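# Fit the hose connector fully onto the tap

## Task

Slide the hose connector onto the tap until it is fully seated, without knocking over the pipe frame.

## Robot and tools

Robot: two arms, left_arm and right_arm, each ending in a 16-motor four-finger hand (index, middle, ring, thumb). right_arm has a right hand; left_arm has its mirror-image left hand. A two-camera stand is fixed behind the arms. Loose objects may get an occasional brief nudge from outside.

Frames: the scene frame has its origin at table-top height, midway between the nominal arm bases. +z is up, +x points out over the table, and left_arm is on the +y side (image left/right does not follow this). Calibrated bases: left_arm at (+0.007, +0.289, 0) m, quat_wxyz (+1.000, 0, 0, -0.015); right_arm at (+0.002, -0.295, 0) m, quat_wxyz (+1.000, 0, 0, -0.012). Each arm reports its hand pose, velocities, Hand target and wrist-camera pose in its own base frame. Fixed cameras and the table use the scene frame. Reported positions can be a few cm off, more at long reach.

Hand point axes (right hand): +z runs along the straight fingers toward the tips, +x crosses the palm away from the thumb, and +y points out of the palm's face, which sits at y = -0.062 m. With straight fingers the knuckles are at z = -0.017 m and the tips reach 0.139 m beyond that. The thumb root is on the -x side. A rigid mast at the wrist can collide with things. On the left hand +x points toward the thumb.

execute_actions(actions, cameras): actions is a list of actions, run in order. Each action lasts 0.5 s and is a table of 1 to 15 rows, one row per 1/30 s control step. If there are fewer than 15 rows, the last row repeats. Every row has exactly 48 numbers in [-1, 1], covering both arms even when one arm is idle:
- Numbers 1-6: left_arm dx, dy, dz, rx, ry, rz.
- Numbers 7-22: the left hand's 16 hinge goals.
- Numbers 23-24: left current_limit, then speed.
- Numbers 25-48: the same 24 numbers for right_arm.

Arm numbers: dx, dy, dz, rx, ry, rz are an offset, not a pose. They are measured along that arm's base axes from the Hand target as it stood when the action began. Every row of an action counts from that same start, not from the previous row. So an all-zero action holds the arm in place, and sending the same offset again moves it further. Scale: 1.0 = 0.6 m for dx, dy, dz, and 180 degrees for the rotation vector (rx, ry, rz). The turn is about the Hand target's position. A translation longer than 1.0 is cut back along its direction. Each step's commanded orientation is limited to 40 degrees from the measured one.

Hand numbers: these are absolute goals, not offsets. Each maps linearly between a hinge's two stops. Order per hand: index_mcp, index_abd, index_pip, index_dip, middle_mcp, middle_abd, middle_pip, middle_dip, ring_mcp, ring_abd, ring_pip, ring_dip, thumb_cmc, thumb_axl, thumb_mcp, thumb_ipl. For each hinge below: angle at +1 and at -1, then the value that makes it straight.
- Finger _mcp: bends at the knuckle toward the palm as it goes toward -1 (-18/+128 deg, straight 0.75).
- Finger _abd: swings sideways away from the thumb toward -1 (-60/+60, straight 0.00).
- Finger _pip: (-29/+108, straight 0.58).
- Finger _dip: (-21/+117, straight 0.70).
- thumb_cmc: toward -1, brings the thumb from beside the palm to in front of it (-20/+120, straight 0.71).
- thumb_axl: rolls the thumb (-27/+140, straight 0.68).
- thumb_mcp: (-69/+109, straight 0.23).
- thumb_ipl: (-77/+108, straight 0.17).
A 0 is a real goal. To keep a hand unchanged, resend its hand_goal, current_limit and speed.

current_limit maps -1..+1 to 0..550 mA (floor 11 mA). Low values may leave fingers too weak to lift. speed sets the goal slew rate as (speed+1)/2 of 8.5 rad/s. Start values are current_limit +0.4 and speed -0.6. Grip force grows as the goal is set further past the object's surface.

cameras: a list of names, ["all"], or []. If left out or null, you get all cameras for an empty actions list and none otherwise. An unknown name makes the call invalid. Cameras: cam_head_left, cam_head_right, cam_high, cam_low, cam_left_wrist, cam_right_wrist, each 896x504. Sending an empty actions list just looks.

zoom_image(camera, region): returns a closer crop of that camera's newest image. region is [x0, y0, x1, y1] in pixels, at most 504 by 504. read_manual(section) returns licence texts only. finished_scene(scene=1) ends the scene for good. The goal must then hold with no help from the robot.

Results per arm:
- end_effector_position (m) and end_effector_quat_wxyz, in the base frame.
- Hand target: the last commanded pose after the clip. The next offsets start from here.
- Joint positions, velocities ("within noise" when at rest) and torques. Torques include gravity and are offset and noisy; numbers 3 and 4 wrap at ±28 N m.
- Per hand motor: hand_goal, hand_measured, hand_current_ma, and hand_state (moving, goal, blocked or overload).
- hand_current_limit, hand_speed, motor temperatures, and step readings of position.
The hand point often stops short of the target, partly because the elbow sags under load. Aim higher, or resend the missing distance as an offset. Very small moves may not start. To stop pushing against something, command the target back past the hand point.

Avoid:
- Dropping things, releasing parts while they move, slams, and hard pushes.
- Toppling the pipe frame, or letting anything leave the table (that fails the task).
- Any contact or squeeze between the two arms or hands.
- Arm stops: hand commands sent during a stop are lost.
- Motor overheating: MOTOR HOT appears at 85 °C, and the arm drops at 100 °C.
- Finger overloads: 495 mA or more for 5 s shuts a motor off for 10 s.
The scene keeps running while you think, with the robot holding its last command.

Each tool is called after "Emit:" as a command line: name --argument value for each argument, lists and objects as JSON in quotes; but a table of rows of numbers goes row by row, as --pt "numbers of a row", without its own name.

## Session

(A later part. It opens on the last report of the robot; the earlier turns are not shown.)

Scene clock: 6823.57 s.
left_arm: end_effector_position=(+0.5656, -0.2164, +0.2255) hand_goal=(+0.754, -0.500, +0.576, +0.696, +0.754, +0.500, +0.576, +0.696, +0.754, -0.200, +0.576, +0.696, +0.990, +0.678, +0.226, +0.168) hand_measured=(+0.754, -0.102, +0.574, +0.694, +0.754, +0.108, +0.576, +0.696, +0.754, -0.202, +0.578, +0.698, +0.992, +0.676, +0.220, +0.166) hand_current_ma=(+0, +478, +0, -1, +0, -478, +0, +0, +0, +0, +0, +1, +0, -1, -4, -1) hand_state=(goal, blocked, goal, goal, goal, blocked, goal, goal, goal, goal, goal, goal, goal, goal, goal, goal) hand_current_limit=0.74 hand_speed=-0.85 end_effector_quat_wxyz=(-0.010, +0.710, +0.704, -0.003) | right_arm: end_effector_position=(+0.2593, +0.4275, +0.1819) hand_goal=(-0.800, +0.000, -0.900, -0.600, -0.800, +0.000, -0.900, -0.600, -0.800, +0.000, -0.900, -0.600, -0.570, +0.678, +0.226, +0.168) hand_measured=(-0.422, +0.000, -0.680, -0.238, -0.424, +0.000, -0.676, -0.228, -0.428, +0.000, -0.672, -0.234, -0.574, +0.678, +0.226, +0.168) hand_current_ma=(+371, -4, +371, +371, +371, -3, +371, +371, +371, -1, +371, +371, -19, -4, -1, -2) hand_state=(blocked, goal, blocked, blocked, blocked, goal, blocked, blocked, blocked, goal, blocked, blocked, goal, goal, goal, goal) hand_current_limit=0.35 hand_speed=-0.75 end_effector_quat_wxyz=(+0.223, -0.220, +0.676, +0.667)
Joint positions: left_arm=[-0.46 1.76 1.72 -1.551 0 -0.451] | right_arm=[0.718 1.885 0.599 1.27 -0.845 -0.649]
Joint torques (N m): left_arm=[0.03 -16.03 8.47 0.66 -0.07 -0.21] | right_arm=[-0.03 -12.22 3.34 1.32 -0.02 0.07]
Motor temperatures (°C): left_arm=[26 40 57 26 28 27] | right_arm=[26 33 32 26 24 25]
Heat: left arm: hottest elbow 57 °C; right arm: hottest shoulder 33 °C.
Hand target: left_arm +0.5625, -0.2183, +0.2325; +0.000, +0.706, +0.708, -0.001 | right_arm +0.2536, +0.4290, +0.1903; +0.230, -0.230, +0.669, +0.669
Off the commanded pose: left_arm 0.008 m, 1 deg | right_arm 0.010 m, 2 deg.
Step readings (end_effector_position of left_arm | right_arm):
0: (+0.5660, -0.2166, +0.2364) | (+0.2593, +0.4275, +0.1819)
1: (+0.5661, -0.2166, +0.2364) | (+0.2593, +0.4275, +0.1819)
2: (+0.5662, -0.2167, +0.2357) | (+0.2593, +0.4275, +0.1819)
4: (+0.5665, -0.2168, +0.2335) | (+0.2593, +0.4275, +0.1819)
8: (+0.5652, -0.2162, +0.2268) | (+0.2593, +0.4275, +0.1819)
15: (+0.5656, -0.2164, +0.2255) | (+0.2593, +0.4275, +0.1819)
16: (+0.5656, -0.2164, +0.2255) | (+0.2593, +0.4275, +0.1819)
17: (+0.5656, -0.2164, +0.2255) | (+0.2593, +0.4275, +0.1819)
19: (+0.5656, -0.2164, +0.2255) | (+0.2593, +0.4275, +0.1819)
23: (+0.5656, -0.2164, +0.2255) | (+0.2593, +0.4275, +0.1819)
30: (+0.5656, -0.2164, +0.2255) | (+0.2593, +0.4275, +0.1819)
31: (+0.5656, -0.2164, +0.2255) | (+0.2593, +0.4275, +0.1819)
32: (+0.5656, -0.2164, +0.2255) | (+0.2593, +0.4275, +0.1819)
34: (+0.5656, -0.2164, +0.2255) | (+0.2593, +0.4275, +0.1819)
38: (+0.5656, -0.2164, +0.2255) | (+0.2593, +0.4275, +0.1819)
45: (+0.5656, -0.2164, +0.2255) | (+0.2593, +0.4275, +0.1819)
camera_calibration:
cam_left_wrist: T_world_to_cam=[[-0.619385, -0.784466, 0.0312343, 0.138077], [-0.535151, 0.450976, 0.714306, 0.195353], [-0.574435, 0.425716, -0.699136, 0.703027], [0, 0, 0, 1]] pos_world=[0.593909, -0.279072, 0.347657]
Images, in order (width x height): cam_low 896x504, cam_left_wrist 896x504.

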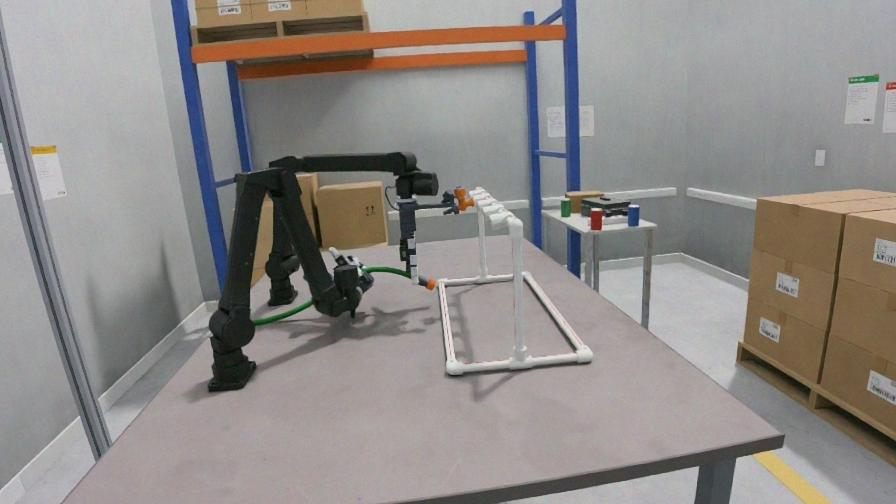

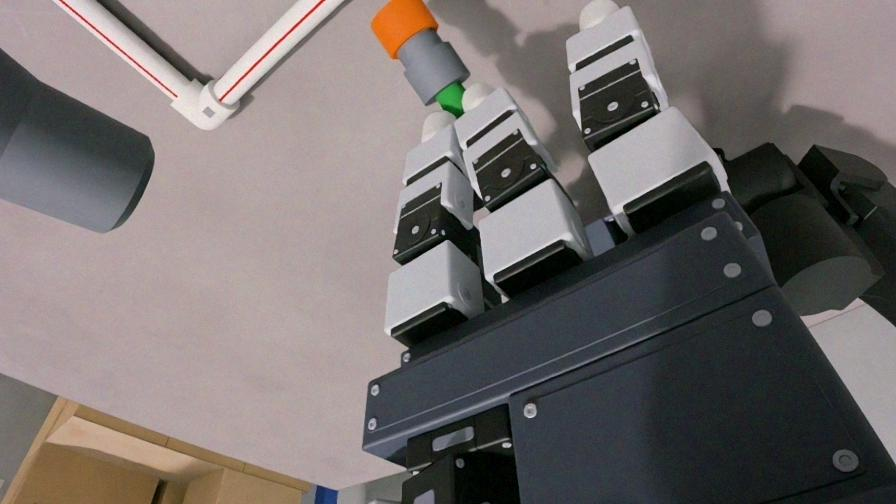

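Emit:
execute_actions --actions '[[[0,0,0.04,0,0,0,0.754,-0.5,0.576,0.696,0.754,0.5,0.576,0.696,0.754,-0.2,0.576,0.696,0.99,0.678,0.226,0.168,0.74,-0.85,0,0,0,0,0,0,-0.8,0,-0.9,-0.6,-0.8,0,-0.9,-0.6,-0.8,0,-0.9,-0.6,-0.57,0.678,0.226,0.168,0.35,-0.75]],[[0,0,0.04,0,0,0,0.754,-0.5,0.576,0.696,0.754,0.5,0.576,0.696,0.754,-0.2,0.576,0.696,0.99,0.678,0.226,0.168,0.74,-0.85,0,0,0,0,0,0,-0.8,0,-0.9,-0.6,-0.8,0,-0.9,-0.6,-0.8,0,-0.9,-0.6,-0.57,0.678,0.5,0.22,0.35,-0.75]],[[0,0,0.04,0,0,0,0.754,-0.5,0.576,0.696,0.754,0.5,0.576,0.696,0.754,-0.2,0.576,0.696,0.99,0.678,0.226,0.168,0.74,-0.85,0,0,0,0,0,0,-0.8,0,-0.9,-0.6,-0.8,0,-0.9,-0.6,-0.8,0,-0.9,-0.6,-0.57,0.678,0.84,0.28,0.35,-0.75]],[[0,0,0.03,0,0,0,0.754,-0.5,0.576,0.696,0.754,0.5,0.576,0.696,0.754,-0.2,0.576,0.696,0.99,0.678,0.226,0.168,0.74,-0.85,0,0,0,0,0,0,-0.8,0,-0.9,-0.6,-0.8,0,-0.9,-0.6,-0.8,0,-0.9,-0.6,-0.57,0.678,0.84,0.28,0.35,-0.75]]]' --cameras '["cam_low","cam_right_wrist","cam_head_right"]'

Scene clock: 6905.60 s.
left_arm: end_effector_position=(+0.5550, -0.2106, +0.2808) hand_goal=(+0.754, -0.500, +0.576, +0.696, +0.754, +0.500, +0.576, +0.696, +0.754, -0.200, +0.576, +0.696, +0.990, +0.678, +0.226, +0.168) hand_measured=(+0.750, -0.102, +0.574, +0.694, +0.752, +0.108, +0.576, +0.696, +0.754, -0.202, +0.578, +0.698, +0.992, +0.676, +0.220, +0.166) hand_current_ma=(-1, +478, +0, -1, -1, -478, +0, +0, +0, +0, +0, +1, +0, -1, -4, -1) hand_state=(goal, blocked, goal, goal, goal, blocked, goal, goal, goal, goal, goal, goal, goal, goal, goal, goal) hand_current_limit=0.74 hand_speed=-0.85 end_effector_quat_wxyz=(-0.010, +0.710, +0.704, -0.002) | right_arm: end_effector_position=(+0.2591, +0.4276, +0.1818) hand_goal=(-0.800, +0.000, -0.900, -0.600, -0.800, +0.000, -0.900, -0.600, -0.800, +0.000, -0.900, -0.600, -0.570, +0.678, +0.840, +0.280) hand_measured=(-0.422, +0.000, -0.680, -0.246, -0.424, +0.000, -0.676, -0.228, -0.428, +0.000, -0.672, -0.234, -0.574, +0.680, +0.688, +0.272) hand_current_ma=(+371, -4, +371, +371, +371, -3, +371, +371, +371, -1, +371, +371, -25, +6, -371, -53) hand_state=(blocked, goal, blocked, blocked, blocked, goal, blocked, blocked, blocked, goal, blocked, blocked, goal, goal, blocked, goal) hand_current_limit=0.35 hand_speed=-0.75 end_effector_quat_wxyz=(+0.223, -0.220, +0.676, +0.667)
Joint positions: left_arm=[-0.46 1.73 1.824 -1.684 -0.003 -0.451] | right_arm=[0.718 1.885 0.599 1.27 -0.845 -0.65]
Joint torques (N m): left_arm=[-0.03 -15.79 14.71 -0.01 -0.22 -0.18] | right_arm=[0.03 -12.22 3.33 1.29 -0.01 0.08]
Motor temperatures (°C): left_arm=[26 38 52 26 28 27] | right_arm=[26 33 32 26 24 25]
Heat: left arm: hottest elbow 52 °C; right arm: hottest shoulder 33 °C.
Hand target: left_arm +0.5624, -0.2182, +0.3224; -0.001, +0.706, +0.708, -0.001 | right_arm +0.2535, +0.4291, +0.1903; +0.229, -0.230, +0.668, +0.669
Off the commanded pose: left_arm 0.043 m, 1 deg | right_arm 0.010 m, 2 deg.
joint sent to its limit (left arm) — joint 4 (wrist pitch), lower limit. The joint targets are off in orientation, not in position.
Step readings (end_effector_position of left_arm | right_arm):
0: (+0.5656, -0.2164, +0.2255) | (+0.2593, +0.4275, +0.1819)
1: (+0.5656, -0.2164, +0.2255) | (+0.2593, +0.4275, +0.1819)
2: (+0.5656, -0.2164, +0.2255) | (+0.2593, +0.4275, +0.1819)
4: (+0.5635, -0.2153, +0.2249) | (+0.2593, +0.4275, +0.1819)
8: (+0.5586, -0.2129, +0.2237) | (+0.2593, +0.4275, +0.1819)
15: (+0.5569, -0.2121, +0.2233) | (+0.2592, +0.4276, +0.1819)
16: (+0.5567, -0.2120, +0.2232) | (+0.2592, +0.4276, +0.1819)
17: (+0.5555, -0.2114, +0.2230) | (+0.2592, +0.4276, +0.1819)
19: (+0.5530, -0.2102, +0.2243) | (+0.2592, +0.4276, +0.1819)
23: (+0.5512, -0.2093, +0.2319) | (+0.2592, +0.4276, +0.1819)
30: (+0.5526, -0.2099, +0.2407) | (+0.2592, +0.4276, +0.1819)
31: (+0.5525, -0.2099, +0.2408) | (+0.2592, +0.4276, +0.1819)
32: (+0.5521, -0.2097, +0.2413) | (+0.2592, +0.4276, +0.1819)
34: (+0.5512, -0.2092, +0.2439) | (+0.2592, +0.4276, +0.1819)
38: (+0.5527, -0.2100, +0.2541) | (+0.2592, +0.4276, +0.1819)
45: (+0.5537, -0.2105, +0.2649) | (+0.2591, +0.4276, +0.1818)
46: (+0.5539, -0.2106, +0.2652) | (+0.2591, +0.4276, +0.1818)
47: (+0.5539, -0.2106, +0.2652) | (+0.2591, +0.4276, +0.1818)
49: (+0.5541, -0.2105, +0.2658) | (+0.2591, +0.4276, +0.1818)
53: (+0.5543, -0.2104, +0.2704) | (+0.2591, +0.4276, +0.1818)
60: (+0.5548, -0.2106, +0.2800) | (+0.2591, +0.4276, +0.1818)
camera_calibration:
cam_right_wrist: T_world_to_cam=[[0.237245, -0.0317092, 0.970932, -0.197062], [0.6371, -0.749433, -0.18015, 0.140693], [0.733361, 0.661321, -0.157598, -0.315664], [0, 0, 0, 1]] pos_world=[0.188612, 0.307947, 0.166932]
Images, in order (width x height): cam_head_right 896x504, cam_low 896x504, cam_right_wrist 896x504.

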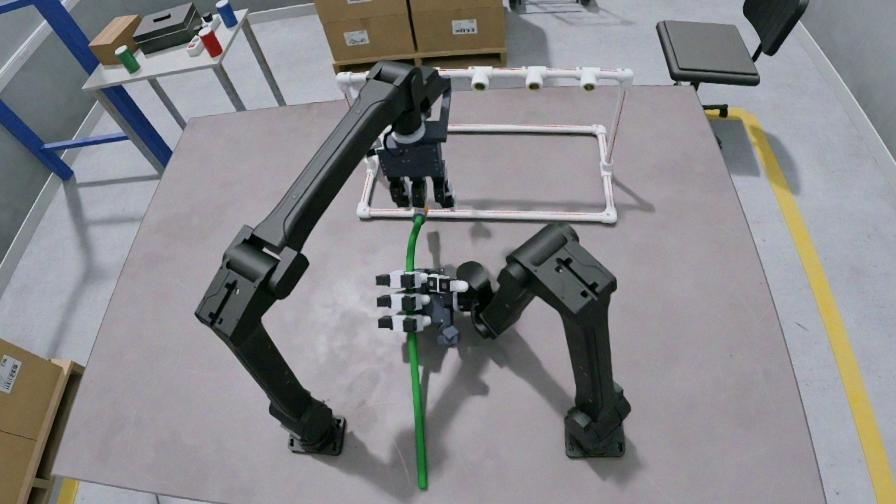

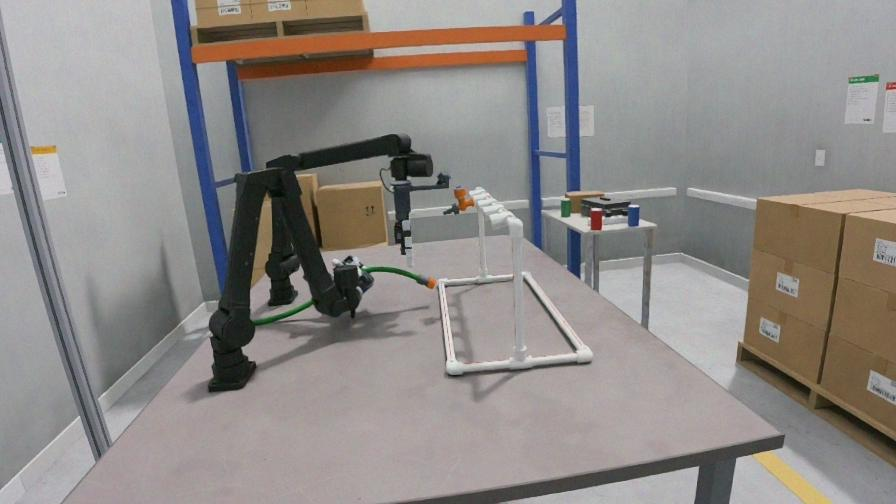

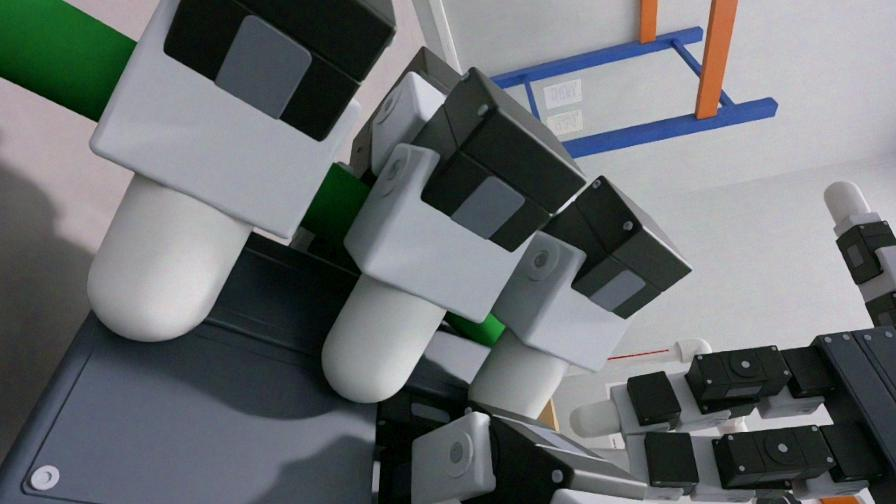

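Emit:
execute_actions --actions '[[[0,0,-0.02,0,0,0,0.754,0.12,0.576,0.696,0.754,-0.12,0.576,0.696,0.754,-0.2,0.576,0.696,0.99,0.678,0.226,0.168,0.6,-0.8,0,0,0,0,0,0,-0.8,0,-0.9,-0.6,-0.8,0,-0.9,-0.6,-0.8,0,-0.9,-0.6,-0.57,0.678,0.64,0.28,0.35,-0.75]],[[0,0,-0.05,0,0,0,0.754,0.12,0.576,0.696,0.754,-0.12,0.576,0.696,0.754,-0.2,0.576,0.696,0.99,0.678,0.226,0.168,0.6,-0.8,0,0,0,0,0,0,-0.8,0,-0.9,-0.6,-0.8,0,-0.9,-0.6,-0.8,0,-0.9,-0.6,-0.57,0.678,0.64,0.28,0.35,-0.75]],[[0,0,-0.05,0,0,0,0.754,0.12,0.576,0.696,0.754,-0.12,0.576,0.696,0.754,-0.2,0.576,0.696,0.99,0.678,0.226,0.168,0.6,-0.8,0,0,0,0,0,0,-0.8,0,-0.9,-0.6,-0.8,0,-0.9,-0.6,-0.8,0,-0.9,-0.6,-0.57,0.678,0.64,0.28,0.35,-0.75]],[[0,0,-0.04,0,0,0,0.754,0.12,0.576,0.696,0.754,-0.12,0.576,0.696,0.754,-0.2,0.576,0.696,0.99,0.678,0.226,0.168,0.6,-0.8,0,0,0,0,0,0,-0.8,0,-0.9,-0.6,-0.8,0,-0.9,-0.6,-0.8,0,-0.9,-0.6,-0.57,0.678,0.64,0.28,0.35,-0.75]]]' --cameras '["cam_low","cam_left_wrist","cam_head_right"]'

Emit:
zoom_image --camera "cam_low" --region '[360, 200, 480, 310]'

Scene clock: 6931.33 s.
left_arm: end_effector_position=(+0.5641, -0.2154, +0.2276) hand_goal=(+0.754, +0.120, +0.576, +0.696, +0.754, -0.120, +0.576, +0.696, +0.754, -0.200, +0.576, +0.696, +0.990, +0.678, +0.226, +0.168) hand_measured=(+0.750, +0.116, +0.574, +0.694, +0.752, -0.116, +0.576, +0.696, +0.754, -0.202, +0.578, +0.698, +0.992, +0.676, +0.220, +0.166) hand_current_ma=(-1, -1, +0, -1, -1, +1, +0, +0, +0, +0, +0, +1, +0, -1, -4, -1) hand_state=(goal, goal, goal, goal, goal, goal, goal, goal, goal, goal, goal, goal, goal, goal, goal, goal) hand_current_limit=0.60 hand_speed=-0.80 end_effector_quat_wxyz=(-0.004, +0.710, +0.704, -0.001) | right_arm: end_effector_position=(+0.2591, +0.4276, +0.1818) hand_goal=(-0.800, +0.000, -0.900, -0.600, -0.800, +0.000, -0.900, -0.600, -0.800, +0.000, -0.900, -0.600, -0.570, +0.678, +0.640, +0.280) hand_measured=(-0.422, +0.000, -0.680, -0.246, -0.424, +0.000, -0.676, -0.228, -0.428, +0.000, -0.672, -0.234, -0.574, +0.680, +0.646, +0.278) hand_current_ma=(+371, -4, +371, +371, +371, -3, +371, +371, +371, -1, +371, +371, -25, +6, +35, -9) hand_state=(blocked, goal, blocked, blocked, blocked, goal, blocked, blocked, blocked, goal, blocked, blocked, goal, goal, goal, goal) hand_current_limit=0.35 hand_speed=-0.75 end_effector_quat_wxyz=(+0.223, -0.220, +0.676, +0.667)
Joint positions: left_arm=[-0.46 1.746 1.704 -1.536 -0.001 -0.451] | right_arm=[0.718 1.885 0.599 1.27 -0.845 -0.65]
Joint torques (N m): left_arm=[0.21 -14.92 8.69 0.75 -0.02 -0.19] | right_arm=[-0.03 -12.22 3.32 1.29 -0.01 0.08]
Motor temperatures (°C): left_arm=[26 39 60 26 28 27] | right_arm=[26 33 32 26 24 25]
Heat: left arm: hottest elbow 60 °C; right arm: hottest shoulder 33 °C.
Hand target: left_arm +0.5626, -0.2183, +0.2265; +0.000, +0.707, +0.708, -0.001 | right_arm +0.2535, +0.4291, +0.1903; +0.229, -0.230, +0.668, +0.669
Off the commanded pose: left_arm 0.004 m, 1 deg | right_arm 0.010 m, 2 deg.
Step readings (end_effector_position of left_arm | right_arm):
0: (+0.5550, -0.2106, +0.2808) | (+0.2591, +0.4276, +0.1818)
1: (+0.5550, -0.2106, +0.2808) | (+0.2591, +0.4276, +0.1818)
2: (+0.5550, -0.2106, +0.2808) | (+0.2591, +0.4276, +0.1818)
4: (+0.5550, -0.2106, +0.2808) | (+0.2591, +0.4276, +0.1818)
8: (+0.5550, -0.2106, +0.2808) | (+0.2591, +0.4276, +0.1818)
15: (+0.5550, -0.2106, +0.2808) | (+0.2591, +0.4276, +0.1818)
16: (+0.5550, -0.2106, +0.2808) | (+0.2591, +0.4276, +0.1818)
17: (+0.5550, -0.2106, +0.2808) | (+0.2591, +0.4276, +0.1818)
19: (+0.5551, -0.2107, +0.2806) | (+0.2591, +0.4276, +0.1818)
23: (+0.5562, -0.2113, +0.2788) | (+0.2591, +0.4276, +0.1818)
30: (+0.5580, -0.2123, +0.2739) | (+0.2591, +0.4276, +0.1818)
31: (+0.5583, -0.2125, +0.2738) | (+0.2591, +0.4276, +0.1818)
32: (+0.5593, -0.2130, +0.2737) | (+0.2591, +0.4276, +0.1818)
34: (+0.5630, -0.2148, +0.2711) | (+0.2591, +0.4276, +0.1818)
38: (+0.5634, -0.2151, +0.2574) | (+0.2591, +0.4276, +0.1818)
45: (+0.5636, -0.2152, +0.2515) | (+0.2591, +0.4276, +0.1818)
46: (+0.5638, -0.2153, +0.2514) | (+0.2591, +0.4276, +0.1818)
47: (+0.5643, -0.2155, +0.2501) | (+0.2591, +0.4276, +0.1818)
49: (+0.5654, -0.2161, +0.2451) | (+0.2591, +0.4276, +0.1818)
53: (+0.5630, -0.2149, +0.2308) | (+0.2591, +0.4276, +0.1818)
60: (+0.5639, -0.2153, +0.2275) | (+0.2591, +0.4276, +0.1818)
camera_calibration:
cam_left_wrist: T_world_to_cam=[[-0.619775, -0.784302, 0.0273603, 0.139022], [-0.544004, 0.454491, 0.705335, 0.200445], [-0.565631, 0.422265, -0.708346, 0.699573], [0, 0, 0, 1]] pos_world=[0.590905, -0.27747, 0.350355]
Images, in order (width x height): cam_head_right 896x504, cam_low 896x504, cam_left_wrist 896x504.

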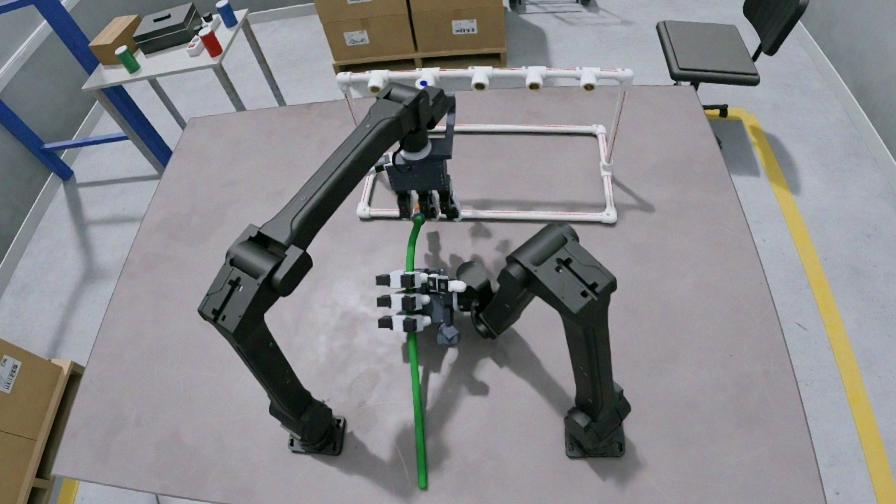

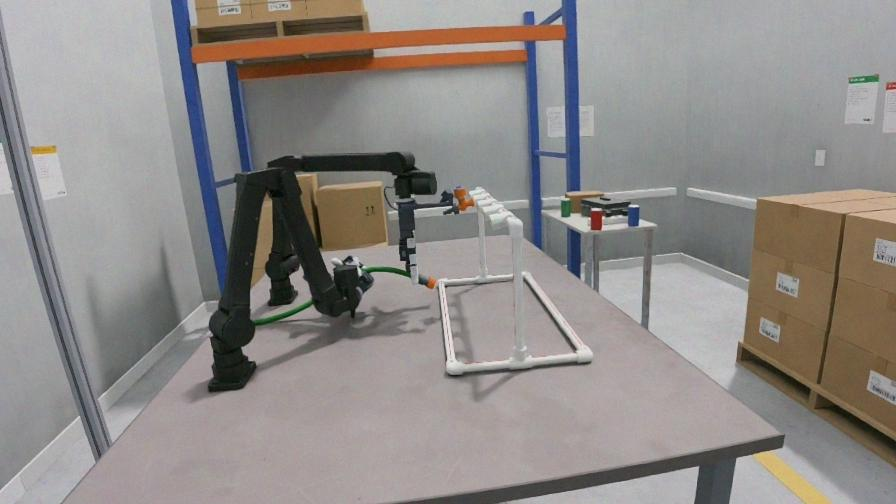

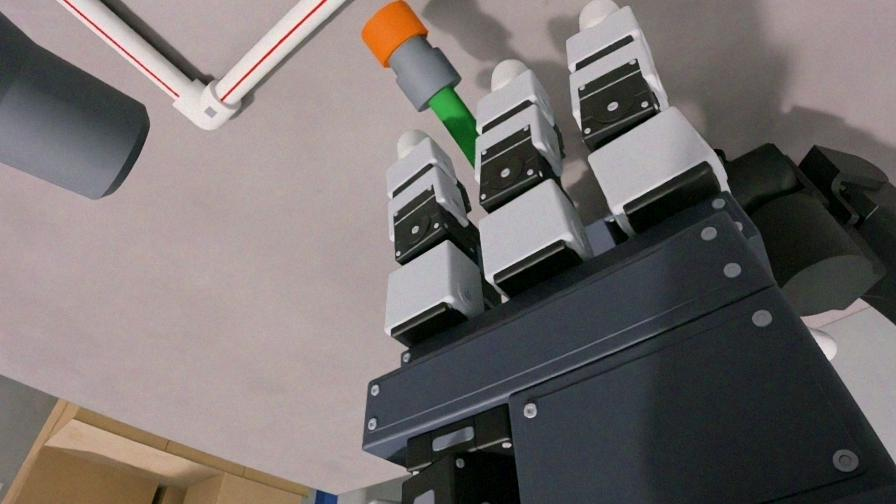

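Scaled by 4.200.

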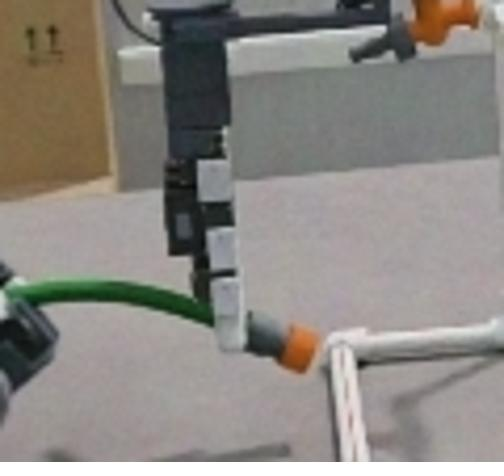

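Emit:
execute_actions --actions '[[[0,0,-0.028,0,0,0,0.754,0.1,0.576,0.696,0.754,-0.1,0.576,0.696,0.754,-0.2,0.576,0.696,0.99,0.678,0.226,0.168,0.6,-0.8,0,0,0,0,0,0,-0.8,0,-0.9,-0.6,-0.8,0,-0.9,-0.6,-0.8,0,-0.9,-0.6,-0.57,0.678,0.64,0.28,0.35,-0.75]],[[0,0,0,0,0,0,0.754,0.1,0.576,0.696,0.754,-0.1,0.576,0.696,0.754,-0.2,0.576,0.696,0.99,0.678,0.226,0.168,0.6,-0.8,0,0,0,0,0,0,-0.8,0,-0.9,-0.6,-0.8,0,-0.9,-0.6,-0.8,0,-0.9,-0.6,-0.57,0.678,0.64,0.28,0.35,-0.75]]]' --cameras '["cam_low","cam_left_wrist"]'

Emit:
zoom_image --camera "cam_low" --region '[360, 200, 480, 310]'

Scene clock: 6942.30 s.
left_arm: end_effector_position=(+0.5642, -0.2155, +0.2126) hand_goal=(+0.754, +0.100, +0.576, +0.696, +0.754, -0.100, +0.576, +0.696, +0.754, -0.200, +0.576, +0.696, +0.990, +0.678, +0.226, +0.168) hand_measured=(+0.750, +0.102, +0.574, +0.694, +0.752, -0.102, +0.576, +0.696, +0.754, -0.202, +0.578, +0.698, +0.992, +0.676, +0.220, +0.166) hand_current_ma=(-1, +0, +0, -1, -1, +0, +0, +0, +0, +0, +0, +1, +0, -1, -4, -1) hand_state=(goal, goal, goal, goal, goal, goal, goal, goal, goal, goal, goal, goal, goal, goal, goal, goal) hand_current_limit=0.60 hand_speed=-0.80 end_effector_quat_wxyz=(-0.002, +0.710, +0.704, +0.000) | right_arm: end_effector_position=(+0.2591, +0.4276, +0.1818) hand_goal=(-0.800, +0.000, -0.900, -0.600, -0.800, +0.000, -0.900, -0.600, -0.800, +0.000, -0.900, -0.600, -0.570, +0.678, +0.640, +0.280) hand_measured=(-0.422, +0.000, -0.680, -0.246, -0.424, +0.000, -0.676, -0.228, -0.428, +0.000, -0.672, -0.234, -0.574, +0.680, +0.646, +0.278) hand_current_ma=(+371, -4, +371, +371, +371, -3, +371, +371, +371, -1, +371, +371, -25, +6, +35, -9) hand_state=(blocked, goal, blocked, blocked, blocked, goal, blocked, blocked, blocked, goal, blocked, blocked, goal, goal, goal, goal) hand_current_limit=0.35 hand_speed=-0.75 end_effector_quat_wxyz=(+0.223, -0.220, +0.676, +0.667)
Joint positions: left_arm=[-0.46 1.746 1.665 -1.493 -0.001 -0.451] | right_arm=[0.718 1.885 0.599 1.27 -0.845 -0.65]
Joint torques (N m): left_arm=[0.21 -14.51 8.51 0.7 -0.03 -0.19] | right_arm=[-0.03 -12.16 3.33 1.29 -0.01 0.08]
Motor temperatures (°C): left_arm=[26 39 58 26 28 27] | right_arm=[26 33 32 26 24 25]
Heat: left arm: hottest elbow 58 °C; right arm: hottest shoulder 33 °C.
Hand target: left_arm +0.5626, -0.2183, +0.2096; +0.000, +0.707, +0.708, -0.001 | right_arm +0.2535, +0.4291, +0.1903; +0.229, -0.230, +0.668, +0.669
Off the commanded pose: left_arm 0.004 m, 1 deg | right_arm 0.010 m, 2 deg.
Step readings (end_effector_position of left_arm | right_arm):
0: (+0.5641, -0.2154, +0.2276) | (+0.2591, +0.4276, +0.1818)
1: (+0.5641, -0.2154, +0.2274) | (+0.2591, +0.4276, +0.1818)
2: (+0.5644, -0.2156, +0.2267) | (+0.2591, +0.4276, +0.1818)
4: (+0.5654, -0.2160, +0.2235) | (+0.2591, +0.4276, +0.1818)
8: (+0.5634, -0.2151, +0.2144) | (+0.2591, +0.4276, +0.1818)
15: (+0.5640, -0.2154, +0.2126) | (+0.2591, +0.4276, +0.1818)
16: (+0.5641, -0.2154, +0.2126) | (+0.2591, +0.4276, +0.1818)
17: (+0.5641, -0.2154, +0.2126) | (+0.2591, +0.4276, +0.1818)
19: (+0.5642, -0.2155, +0.2126) | (+0.2591, +0.4276, +0.1818)
23: (+0.5642, -0.2155, +0.2126) | (+0.2591, +0.4276, +0.1818)
30: (+0.5642, -0.2155, +0.2126) | (+0.2591, +0.4276, +0.1818)
camera_calibration:
cam_left_wrist: T_world_to_cam=[[-0.619842, -0.784274, 0.026638, 0.139609], [-0.546203, 0.455561, 0.702941, 0.213073], [-0.563434, 0.421163, -0.710749, 0.688079], [0, 0, 0, 1]] pos_world=[0.590604, -0.27737, 0.335555]
Images, in order (width x height): cam_low 896x504, cam_left_wrist 896x504.

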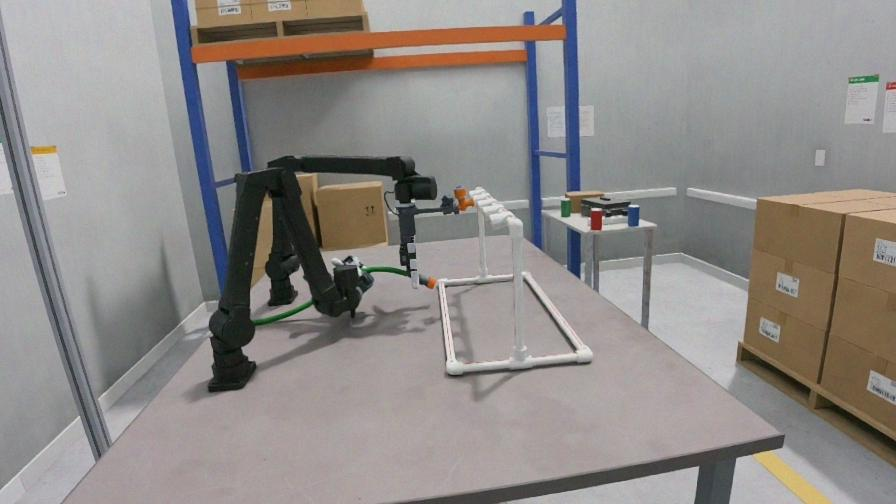

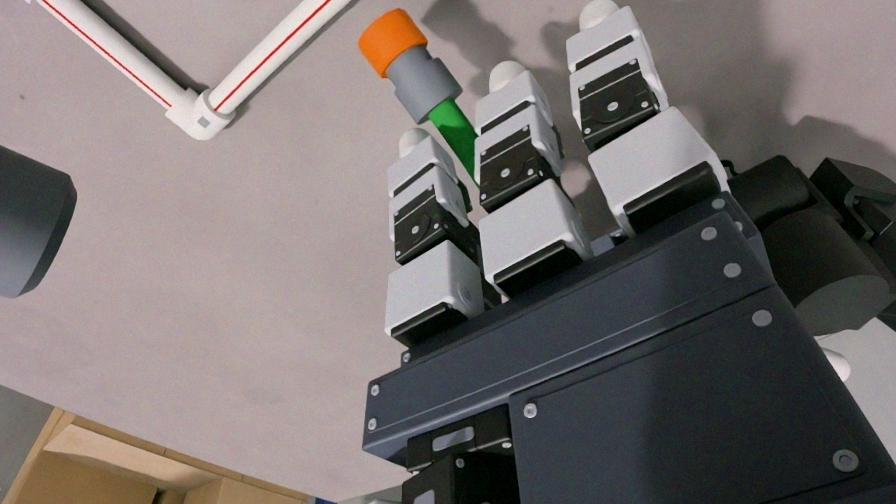

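Scaled by 4.200.

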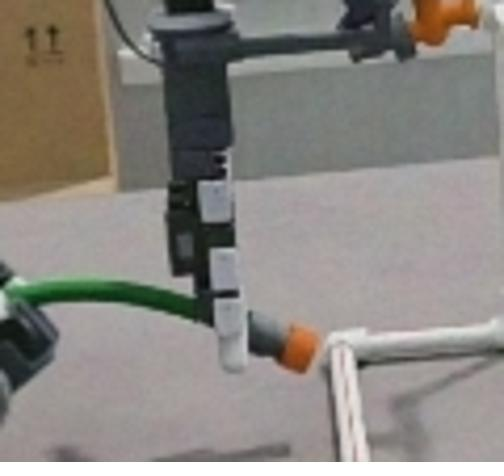

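Emit:
execute_actions --actions '[[[0,0,0,0,0,0,0.754,-0.5,0.576,0.696,0.754,0.5,0.576,0.696,0.754,-0.2,0.576,0.696,0.99,0.678,0.226,0.168,0.74,-0.85,0,0,0,0,0,0,-0.8,0,-0.9,-0.6,-0.8,0,-0.9,-0.6,-0.8,0,-0.9,-0.6,-0.57,0.678,0.64,0.28,0.35,-0.75]],[[0,0,0.03,0,0,0,0.754,-0.5,0.576,0.696,0.754,0.5,0.576,0.696,0.754,-0.2,0.576,0.696,0.99,0.678,0.226,0.168,0.74,-0.85,0,0,0,0,0,0,-0.8,0,-0.9,-0.6,-0.8,0,-0.9,-0.6,-0.8,0,-0.9,-0.6,-0.57,0.678,0.64,0.28,0.35,-0.75]],[[0,0,0.03,0,0,0,0.754,-0.5,0.576,0.696,0.754,0.5,0.576,0.696,0.754,-0.2,0.576,0.696,0.99,0.678,0.226,0.168,0.74,-0.85,0,0,0,0,0,0,-0.8,0,-0.9,-0.6,-0.8,0,-0.9,-0.6,-0.8,0,-0.9,-0.6,-0.57,0.678,0.64,0.28,0.35,-0.75]]]' --cameras '["cam_low","cam_left_wrist"]'

Scene clock: 6951.70 s.
left_arm: end_effector_position=(+0.5527, -0.2098, +0.2127) hand_goal=(+0.754, -0.500, +0.576, +0.696, +0.754, +0.500, +0.576, +0.696, +0.754, -0.200, +0.576, +0.696, +0.990, +0.678, +0.226, +0.168) hand_measured=(+0.742, -0.042, +0.570, +0.694, +0.740, +0.062, +0.570, +0.694, +0.754, -0.202, +0.578, +0.698, +0.992, +0.676, +0.220, +0.166) hand_current_ma=(-10, +479, -2, -1, -11, -478, -3, +0, +0, +0, +0, +1, +0, -1, -4, -1) hand_state=(goal, blocked, goal, goal, goal, blocked, goal, goal, goal, goal, goal, goal, goal, goal, goal, goal) hand_current_limit=0.74 hand_speed=-0.85 end_effector_quat_wxyz=(-0.027, +0.710, +0.704, -0.008) | right_arm: end_effector_position=(+0.2571, +0.4287, +0.1818) hand_goal=(-0.800, +0.000, -0.900, -0.600, -0.800, +0.000, -0.900, -0.600, -0.800, +0.000, -0.900, -0.600, -0.570, +0.678, +0.640, +0.280) hand_measured=(-0.422, +0.000, -0.680, -0.246, -0.424, +0.000, -0.676, -0.228, -0.428, +0.000, -0.672, -0.234, -0.574, +0.680, +0.646, +0.278) hand_current_ma=(+371, -4, +371, +371, +371, -3, +371, +371, +371, -1, +371, +371, -25, +6, +35, -9) hand_state=(blocked, goal, blocked, blocked, blocked, goal, blocked, blocked, blocked, goal, blocked, blocked, goal, goal, goal, goal) hand_current_limit=0.35 hand_speed=-0.75 end_effector_quat_wxyz=(+0.221, -0.222, +0.675, +0.668)
Joint positions: left_arm=[-0.46 1.746 1.673 -1.554 -0.001 -0.451] | right_arm=[0.722 1.885 0.599 1.27 -0.846 -0.65]
Joint torques (N m): left_arm=[0.15 -15.44 14.37 -0.42 -0.02 -0.2] | right_arm=[-0.32 -12.22 3.33 1.29 0.04 0.08]
Motor temperatures (°C): left_arm=[26 38 56 26 28 27] | right_arm=[26 33 32 26 24 25]
Heat: left arm: hottest elbow 56 °C; right arm: hottest shoulder 33 °C.
Hand target: left_arm +0.5626, -0.2183, +0.2456; +0.000, +0.707, +0.708, -0.001 | right_arm +0.2536, +0.4291, +0.1903; +0.230, -0.230, +0.669, +0.669
Off the commanded pose: left_arm 0.035 m, 3 deg | right_arm 0.009 m, 1 deg.
Step readings (end_effector_position of left_arm | right_arm):
0: (+0.5642, -0.2155, +0.2126) | (+0.2591, +0.4276, +0.1818)
1: (+0.5642, -0.2155, +0.2126) | (+0.2591, +0.4276, +0.1818)
2: (+0.5642, -0.2155, +0.2126) | (+0.2591, +0.4276, +0.1818)
4: (+0.5642, -0.2155, +0.2126) | (+0.2591, +0.4276, +0.1818)
8: (+0.5642, -0.2155, +0.2126) | (+0.2591, +0.4276, +0.1818)
15: (+0.5642, -0.2155, +0.2126) | (+0.2591, +0.4276, +0.1818)
16: (+0.5642, -0.2155, +0.2126) | (+0.2591, +0.4276, +0.1818)
17: (+0.5642, -0.2155, +0.2126) | (+0.2591, +0.4276, +0.1818)
19: (+0.5634, -0.2151, +0.2124) | (+0.2591, +0.4276, +0.1818)
23: (+0.5609, -0.2139, +0.2117) | (+0.2583, +0.4280, +0.1818)
30: (+0.5600, -0.2134, +0.2115) | (+0.2580, +0.4282, +0.1818)
31: (+0.5599, -0.2134, +0.2114) | (+0.2580, +0.4282, +0.1818)
32: (+0.5593, -0.2131, +0.2113) | (+0.2580, +0.4282, +0.1818)
34: (+0.5566, -0.2117, +0.2106) | (+0.2580, +0.4282, +0.1818)
38: (+0.5526, -0.2097, +0.2097) | (+0.2574, +0.4285, +0.1818)
45: (+0.5527, -0.2098, +0.2126) | (+0.2571, +0.4287, +0.1818)
camera_calibration:
cam_left_wrist: T_world_to_cam=[[-0.618333, -0.785025, 0.0374307, 0.133682], [-0.512416, 0.438806, 0.738159, 0.174408], [-0.595898, 0.437248, -0.673587, 0.692721], [0, 0, 0, 1]] pos_world=[0.584821, -0.274478, 0.332864]
Images, in order (width x height): cam_low 896x504, cam_left_wrist 896x504.

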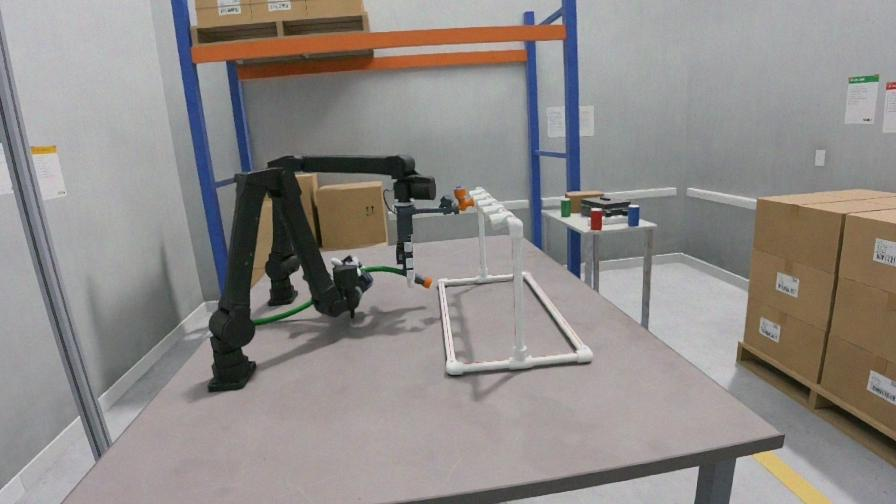

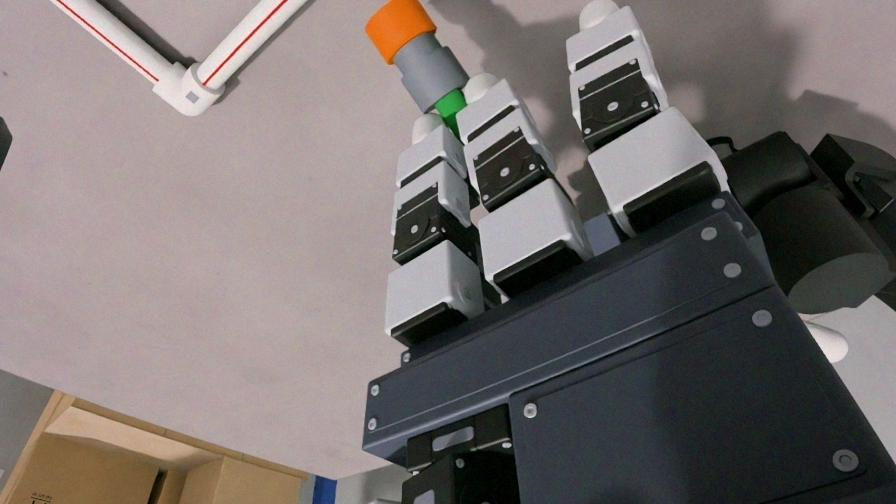

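Emit:
execute_actions --actions '[[[0,0,0.035,0,0,0,0.754,-0.5,0.576,0.696,0.754,0.5,0.576,0.696,0.754,-0.2,0.576,0.696,0.99,0.678,0.226,0.168,0.74,-0.85,0,0,0,0,0,0,-0.8,0,-0.9,-0.6,-0.8,0,-0.9,-0.6,-0.8,0,-0.9,-0.6,-0.57,0.678,0.64,0.28,0.35,-0.75]],[[0,0,0.035,0,0,0,0.754,-0.5,0.576,0.696,0.754,0.5,0.576,0.696,0.754,-0.2,0.576,0.696,0.99,0.678,0.226,0.168,0.74,-0.85,0,0,0,0,0,0,-0.8,0,-0.9,-0.6,-0.8,0,-0.9,-0.6,-0.8,0,-0.9,-0.6,-0.57,0.678,0.64,0.28,0.35,-0.75]],[[0,0,0.035,0,0,0,0.754,-0.5,0.576,0.696,0.754,0.5,0.576,0.696,0.754,-0.2,0.576,0.696,0.99,0.678,0.226,0.168,0.74,-0.85,0,0,0,0,0,0,-0.8,0,-0.9,-0.6,-0.8,0,-0.9,-0.6,-0.8,0,-0.9,-0.6,-0.57,0.678,0.64,0.28,0.35,-0.75]]]' --cameras '["cam_low","cam_left_wrist","cam_head_right"]'

Emit:
zoom_image --camera "cam_low" --region '[320, 200, 480, 320]'

Scene clock: 6966.53 s.
left_arm: end_effector_position=(+0.5532, -0.2101, +0.2627) hand_goal=(+0.754, -0.500, +0.576, +0.696, +0.754, +0.500, +0.576, +0.696, +0.754, -0.200, +0.576, +0.696, +0.990, +0.678, +0.226, +0.168) hand_measured=(+0.748, -0.042, +0.572, +0.694, +0.742, +0.064, +0.568, +0.694, +0.754, -0.202, +0.578, +0.698, +0.992, +0.676, +0.220, +0.166) hand_current_ma=(-2, +478, -2, -1, -8, -478, -4, -1, +0, +0, +0, +1, +0, -1, -4, -1) hand_state=(goal, blocked, goal, goal, goal, blocked, goal, goal, goal, goal, goal, goal, goal, goal, goal, goal) hand_current_limit=0.74 hand_speed=-0.85 end_effector_quat_wxyz=(-0.026, +0.710, +0.704, -0.009) | right_arm: end_effector_position=(+0.2570, +0.4287, +0.1818) hand_goal=(-0.800, +0.000, -0.900, -0.600, -0.800, +0.000, -0.900, -0.600, -0.800, +0.000, -0.900, -0.600, -0.570, +0.678, +0.640, +0.280) hand_measured=(-0.422, +0.000, -0.680, -0.246, -0.424, +0.000, -0.676, -0.228, -0.428, +0.000, -0.672, -0.234, -0.574, +0.680, +0.646, +0.278) hand_current_ma=(+371, -4, +371, +371, +371, -3, +371, +371, +371, -1, +371, +371, -25, +6, +35, -9) hand_state=(blocked, goal, blocked, blocked, blocked, goal, blocked, blocked, blocked, goal, blocked, blocked, goal, goal, goal, goal) hand_current_limit=0.35 hand_speed=-0.75 end_effector_quat_wxyz=(+0.222, -0.222, +0.675, +0.668)
Joint positions: left_arm=[-0.46 1.746 1.804 -1.684 0 -0.452] | right_arm=[0.722 1.885 0.599 1.27 -0.846 -0.651]
Joint torques (N m): left_arm=[-0.21 -16.26 15.17 -0.1 -0.17 -0.17] | right_arm=[-0.38 -12.22 3.36 1.29 0.03 0.1]
Motor temperatures (°C): left_arm=[26 38 59 26 28 27] | right_arm=[26 33 32 26 24 25]
Heat: left arm: hottest elbow 59 °C; right arm: hottest shoulder 33 °C.
Hand target: left_arm +0.5625, -0.2183, +0.3088; +0.000, +0.707, +0.708, -0.001 | right_arm +0.2536, +0.4291, +0.1903; +0.230, -0.230, +0.669, +0.669
Off the commanded pose: left_arm 0.048 m, 3 deg | right_arm 0.009 m, 1 deg.
joint sent to its limit (left arm) — joint 4 (wrist pitch), lower limit. The joint targets still meet the commanded pose.
Step readings (end_effector_position of left_arm | right_arm):
0: (+0.5527, -0.2098, +0.2127) | (+0.2571, +0.4287, +0.1818)
1: (+0.5526, -0.2097, +0.2127) | (+0.2571, +0.4287, +0.1818)
2: (+0.5523, -0.2096, +0.2135) | (+0.2571, +0.4287, +0.1818)
4: (+0.5511, -0.2090, +0.2168) | (+0.2571, +0.4287, +0.1818)
8: (+0.5523, -0.2096, +0.2275) | (+0.2571, +0.4287, +0.1818)
15: (+0.5521, -0.2096, +0.2321) | (+0.2571, +0.4287, +0.1818)
16: (+0.5520, -0.2095, +0.2320) | (+0.2571, +0.4287, +0.1818)
17: (+0.5515, -0.2092, +0.2328) | (+0.2571, +0.4287, +0.1818)
19: (+0.5503, -0.2087, +0.2366) | (+0.2571, +0.4287, +0.1818)
23: (+0.5516, -0.2093, +0.2484) | (+0.2570, +0.4287, +0.1818)
30: (+0.5515, -0.2093, +0.2538) | (+0.2570, +0.4287, +0.1818)
31: (+0.5514, -0.2092, +0.2538) | (+0.2570, +0.4287, +0.1818)
32: (+0.5513, -0.2092, +0.2542) | (+0.2570, +0.4287, +0.1818)
34: (+0.5512, -0.2092, +0.2558) | (+0.2570, +0.4287, +0.1818)
38: (+0.5524, -0.2097, +0.2606) | (+0.2570, +0.4287, +0.1818)
45: (+0.5532, -0.2101, +0.2627) | (+0.2570, +0.4287, +0.1818)
camera_calibration:
cam_left_wrist: T_world_to_cam=[[-0.618096, -0.785182, 0.0380342, 0.131488], [-0.512832, 0.439426, 0.737501, 0.138458], [-0.595786, 0.436341, -0.674274, 0.726674], [0, 0, 0, 1]] pos_world=[0.58522, -0.274678, 0.382863]
Images, in order (width x height): cam_head_right 896x504, cam_low 896x504, cam_left_wrist 896x504.

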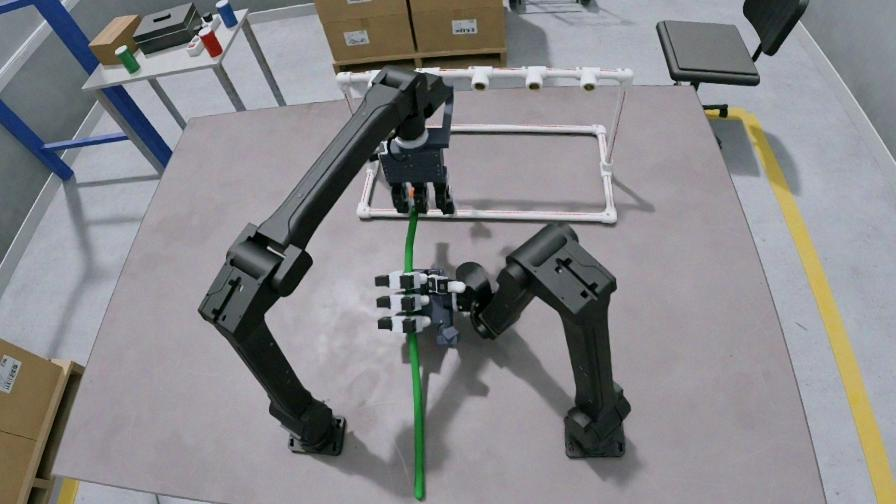

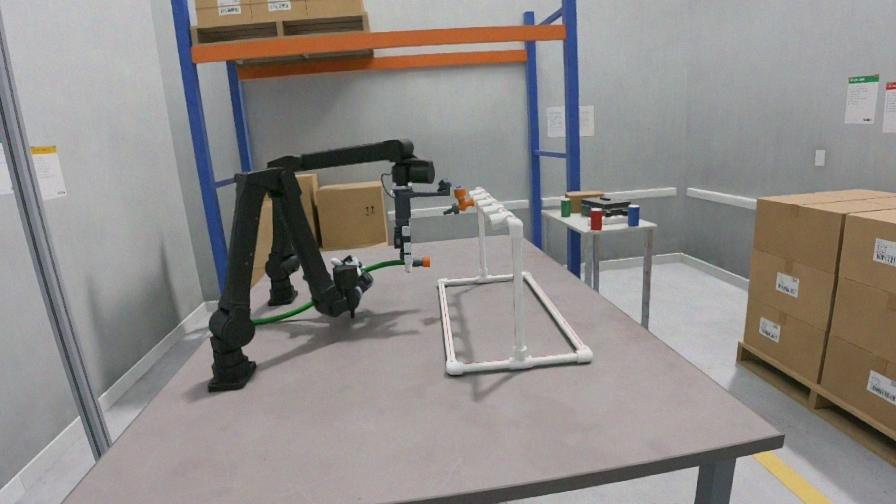

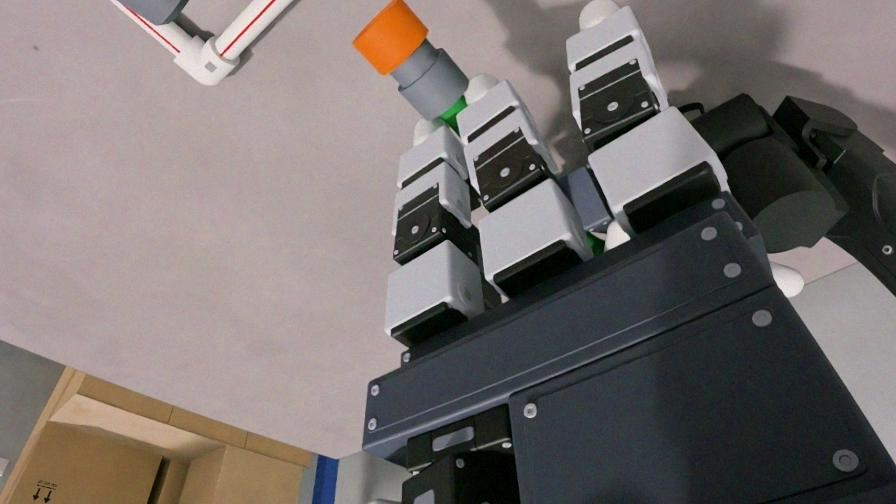

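Scaled by 3.150.

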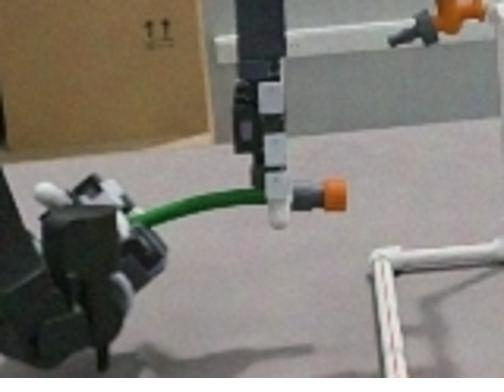

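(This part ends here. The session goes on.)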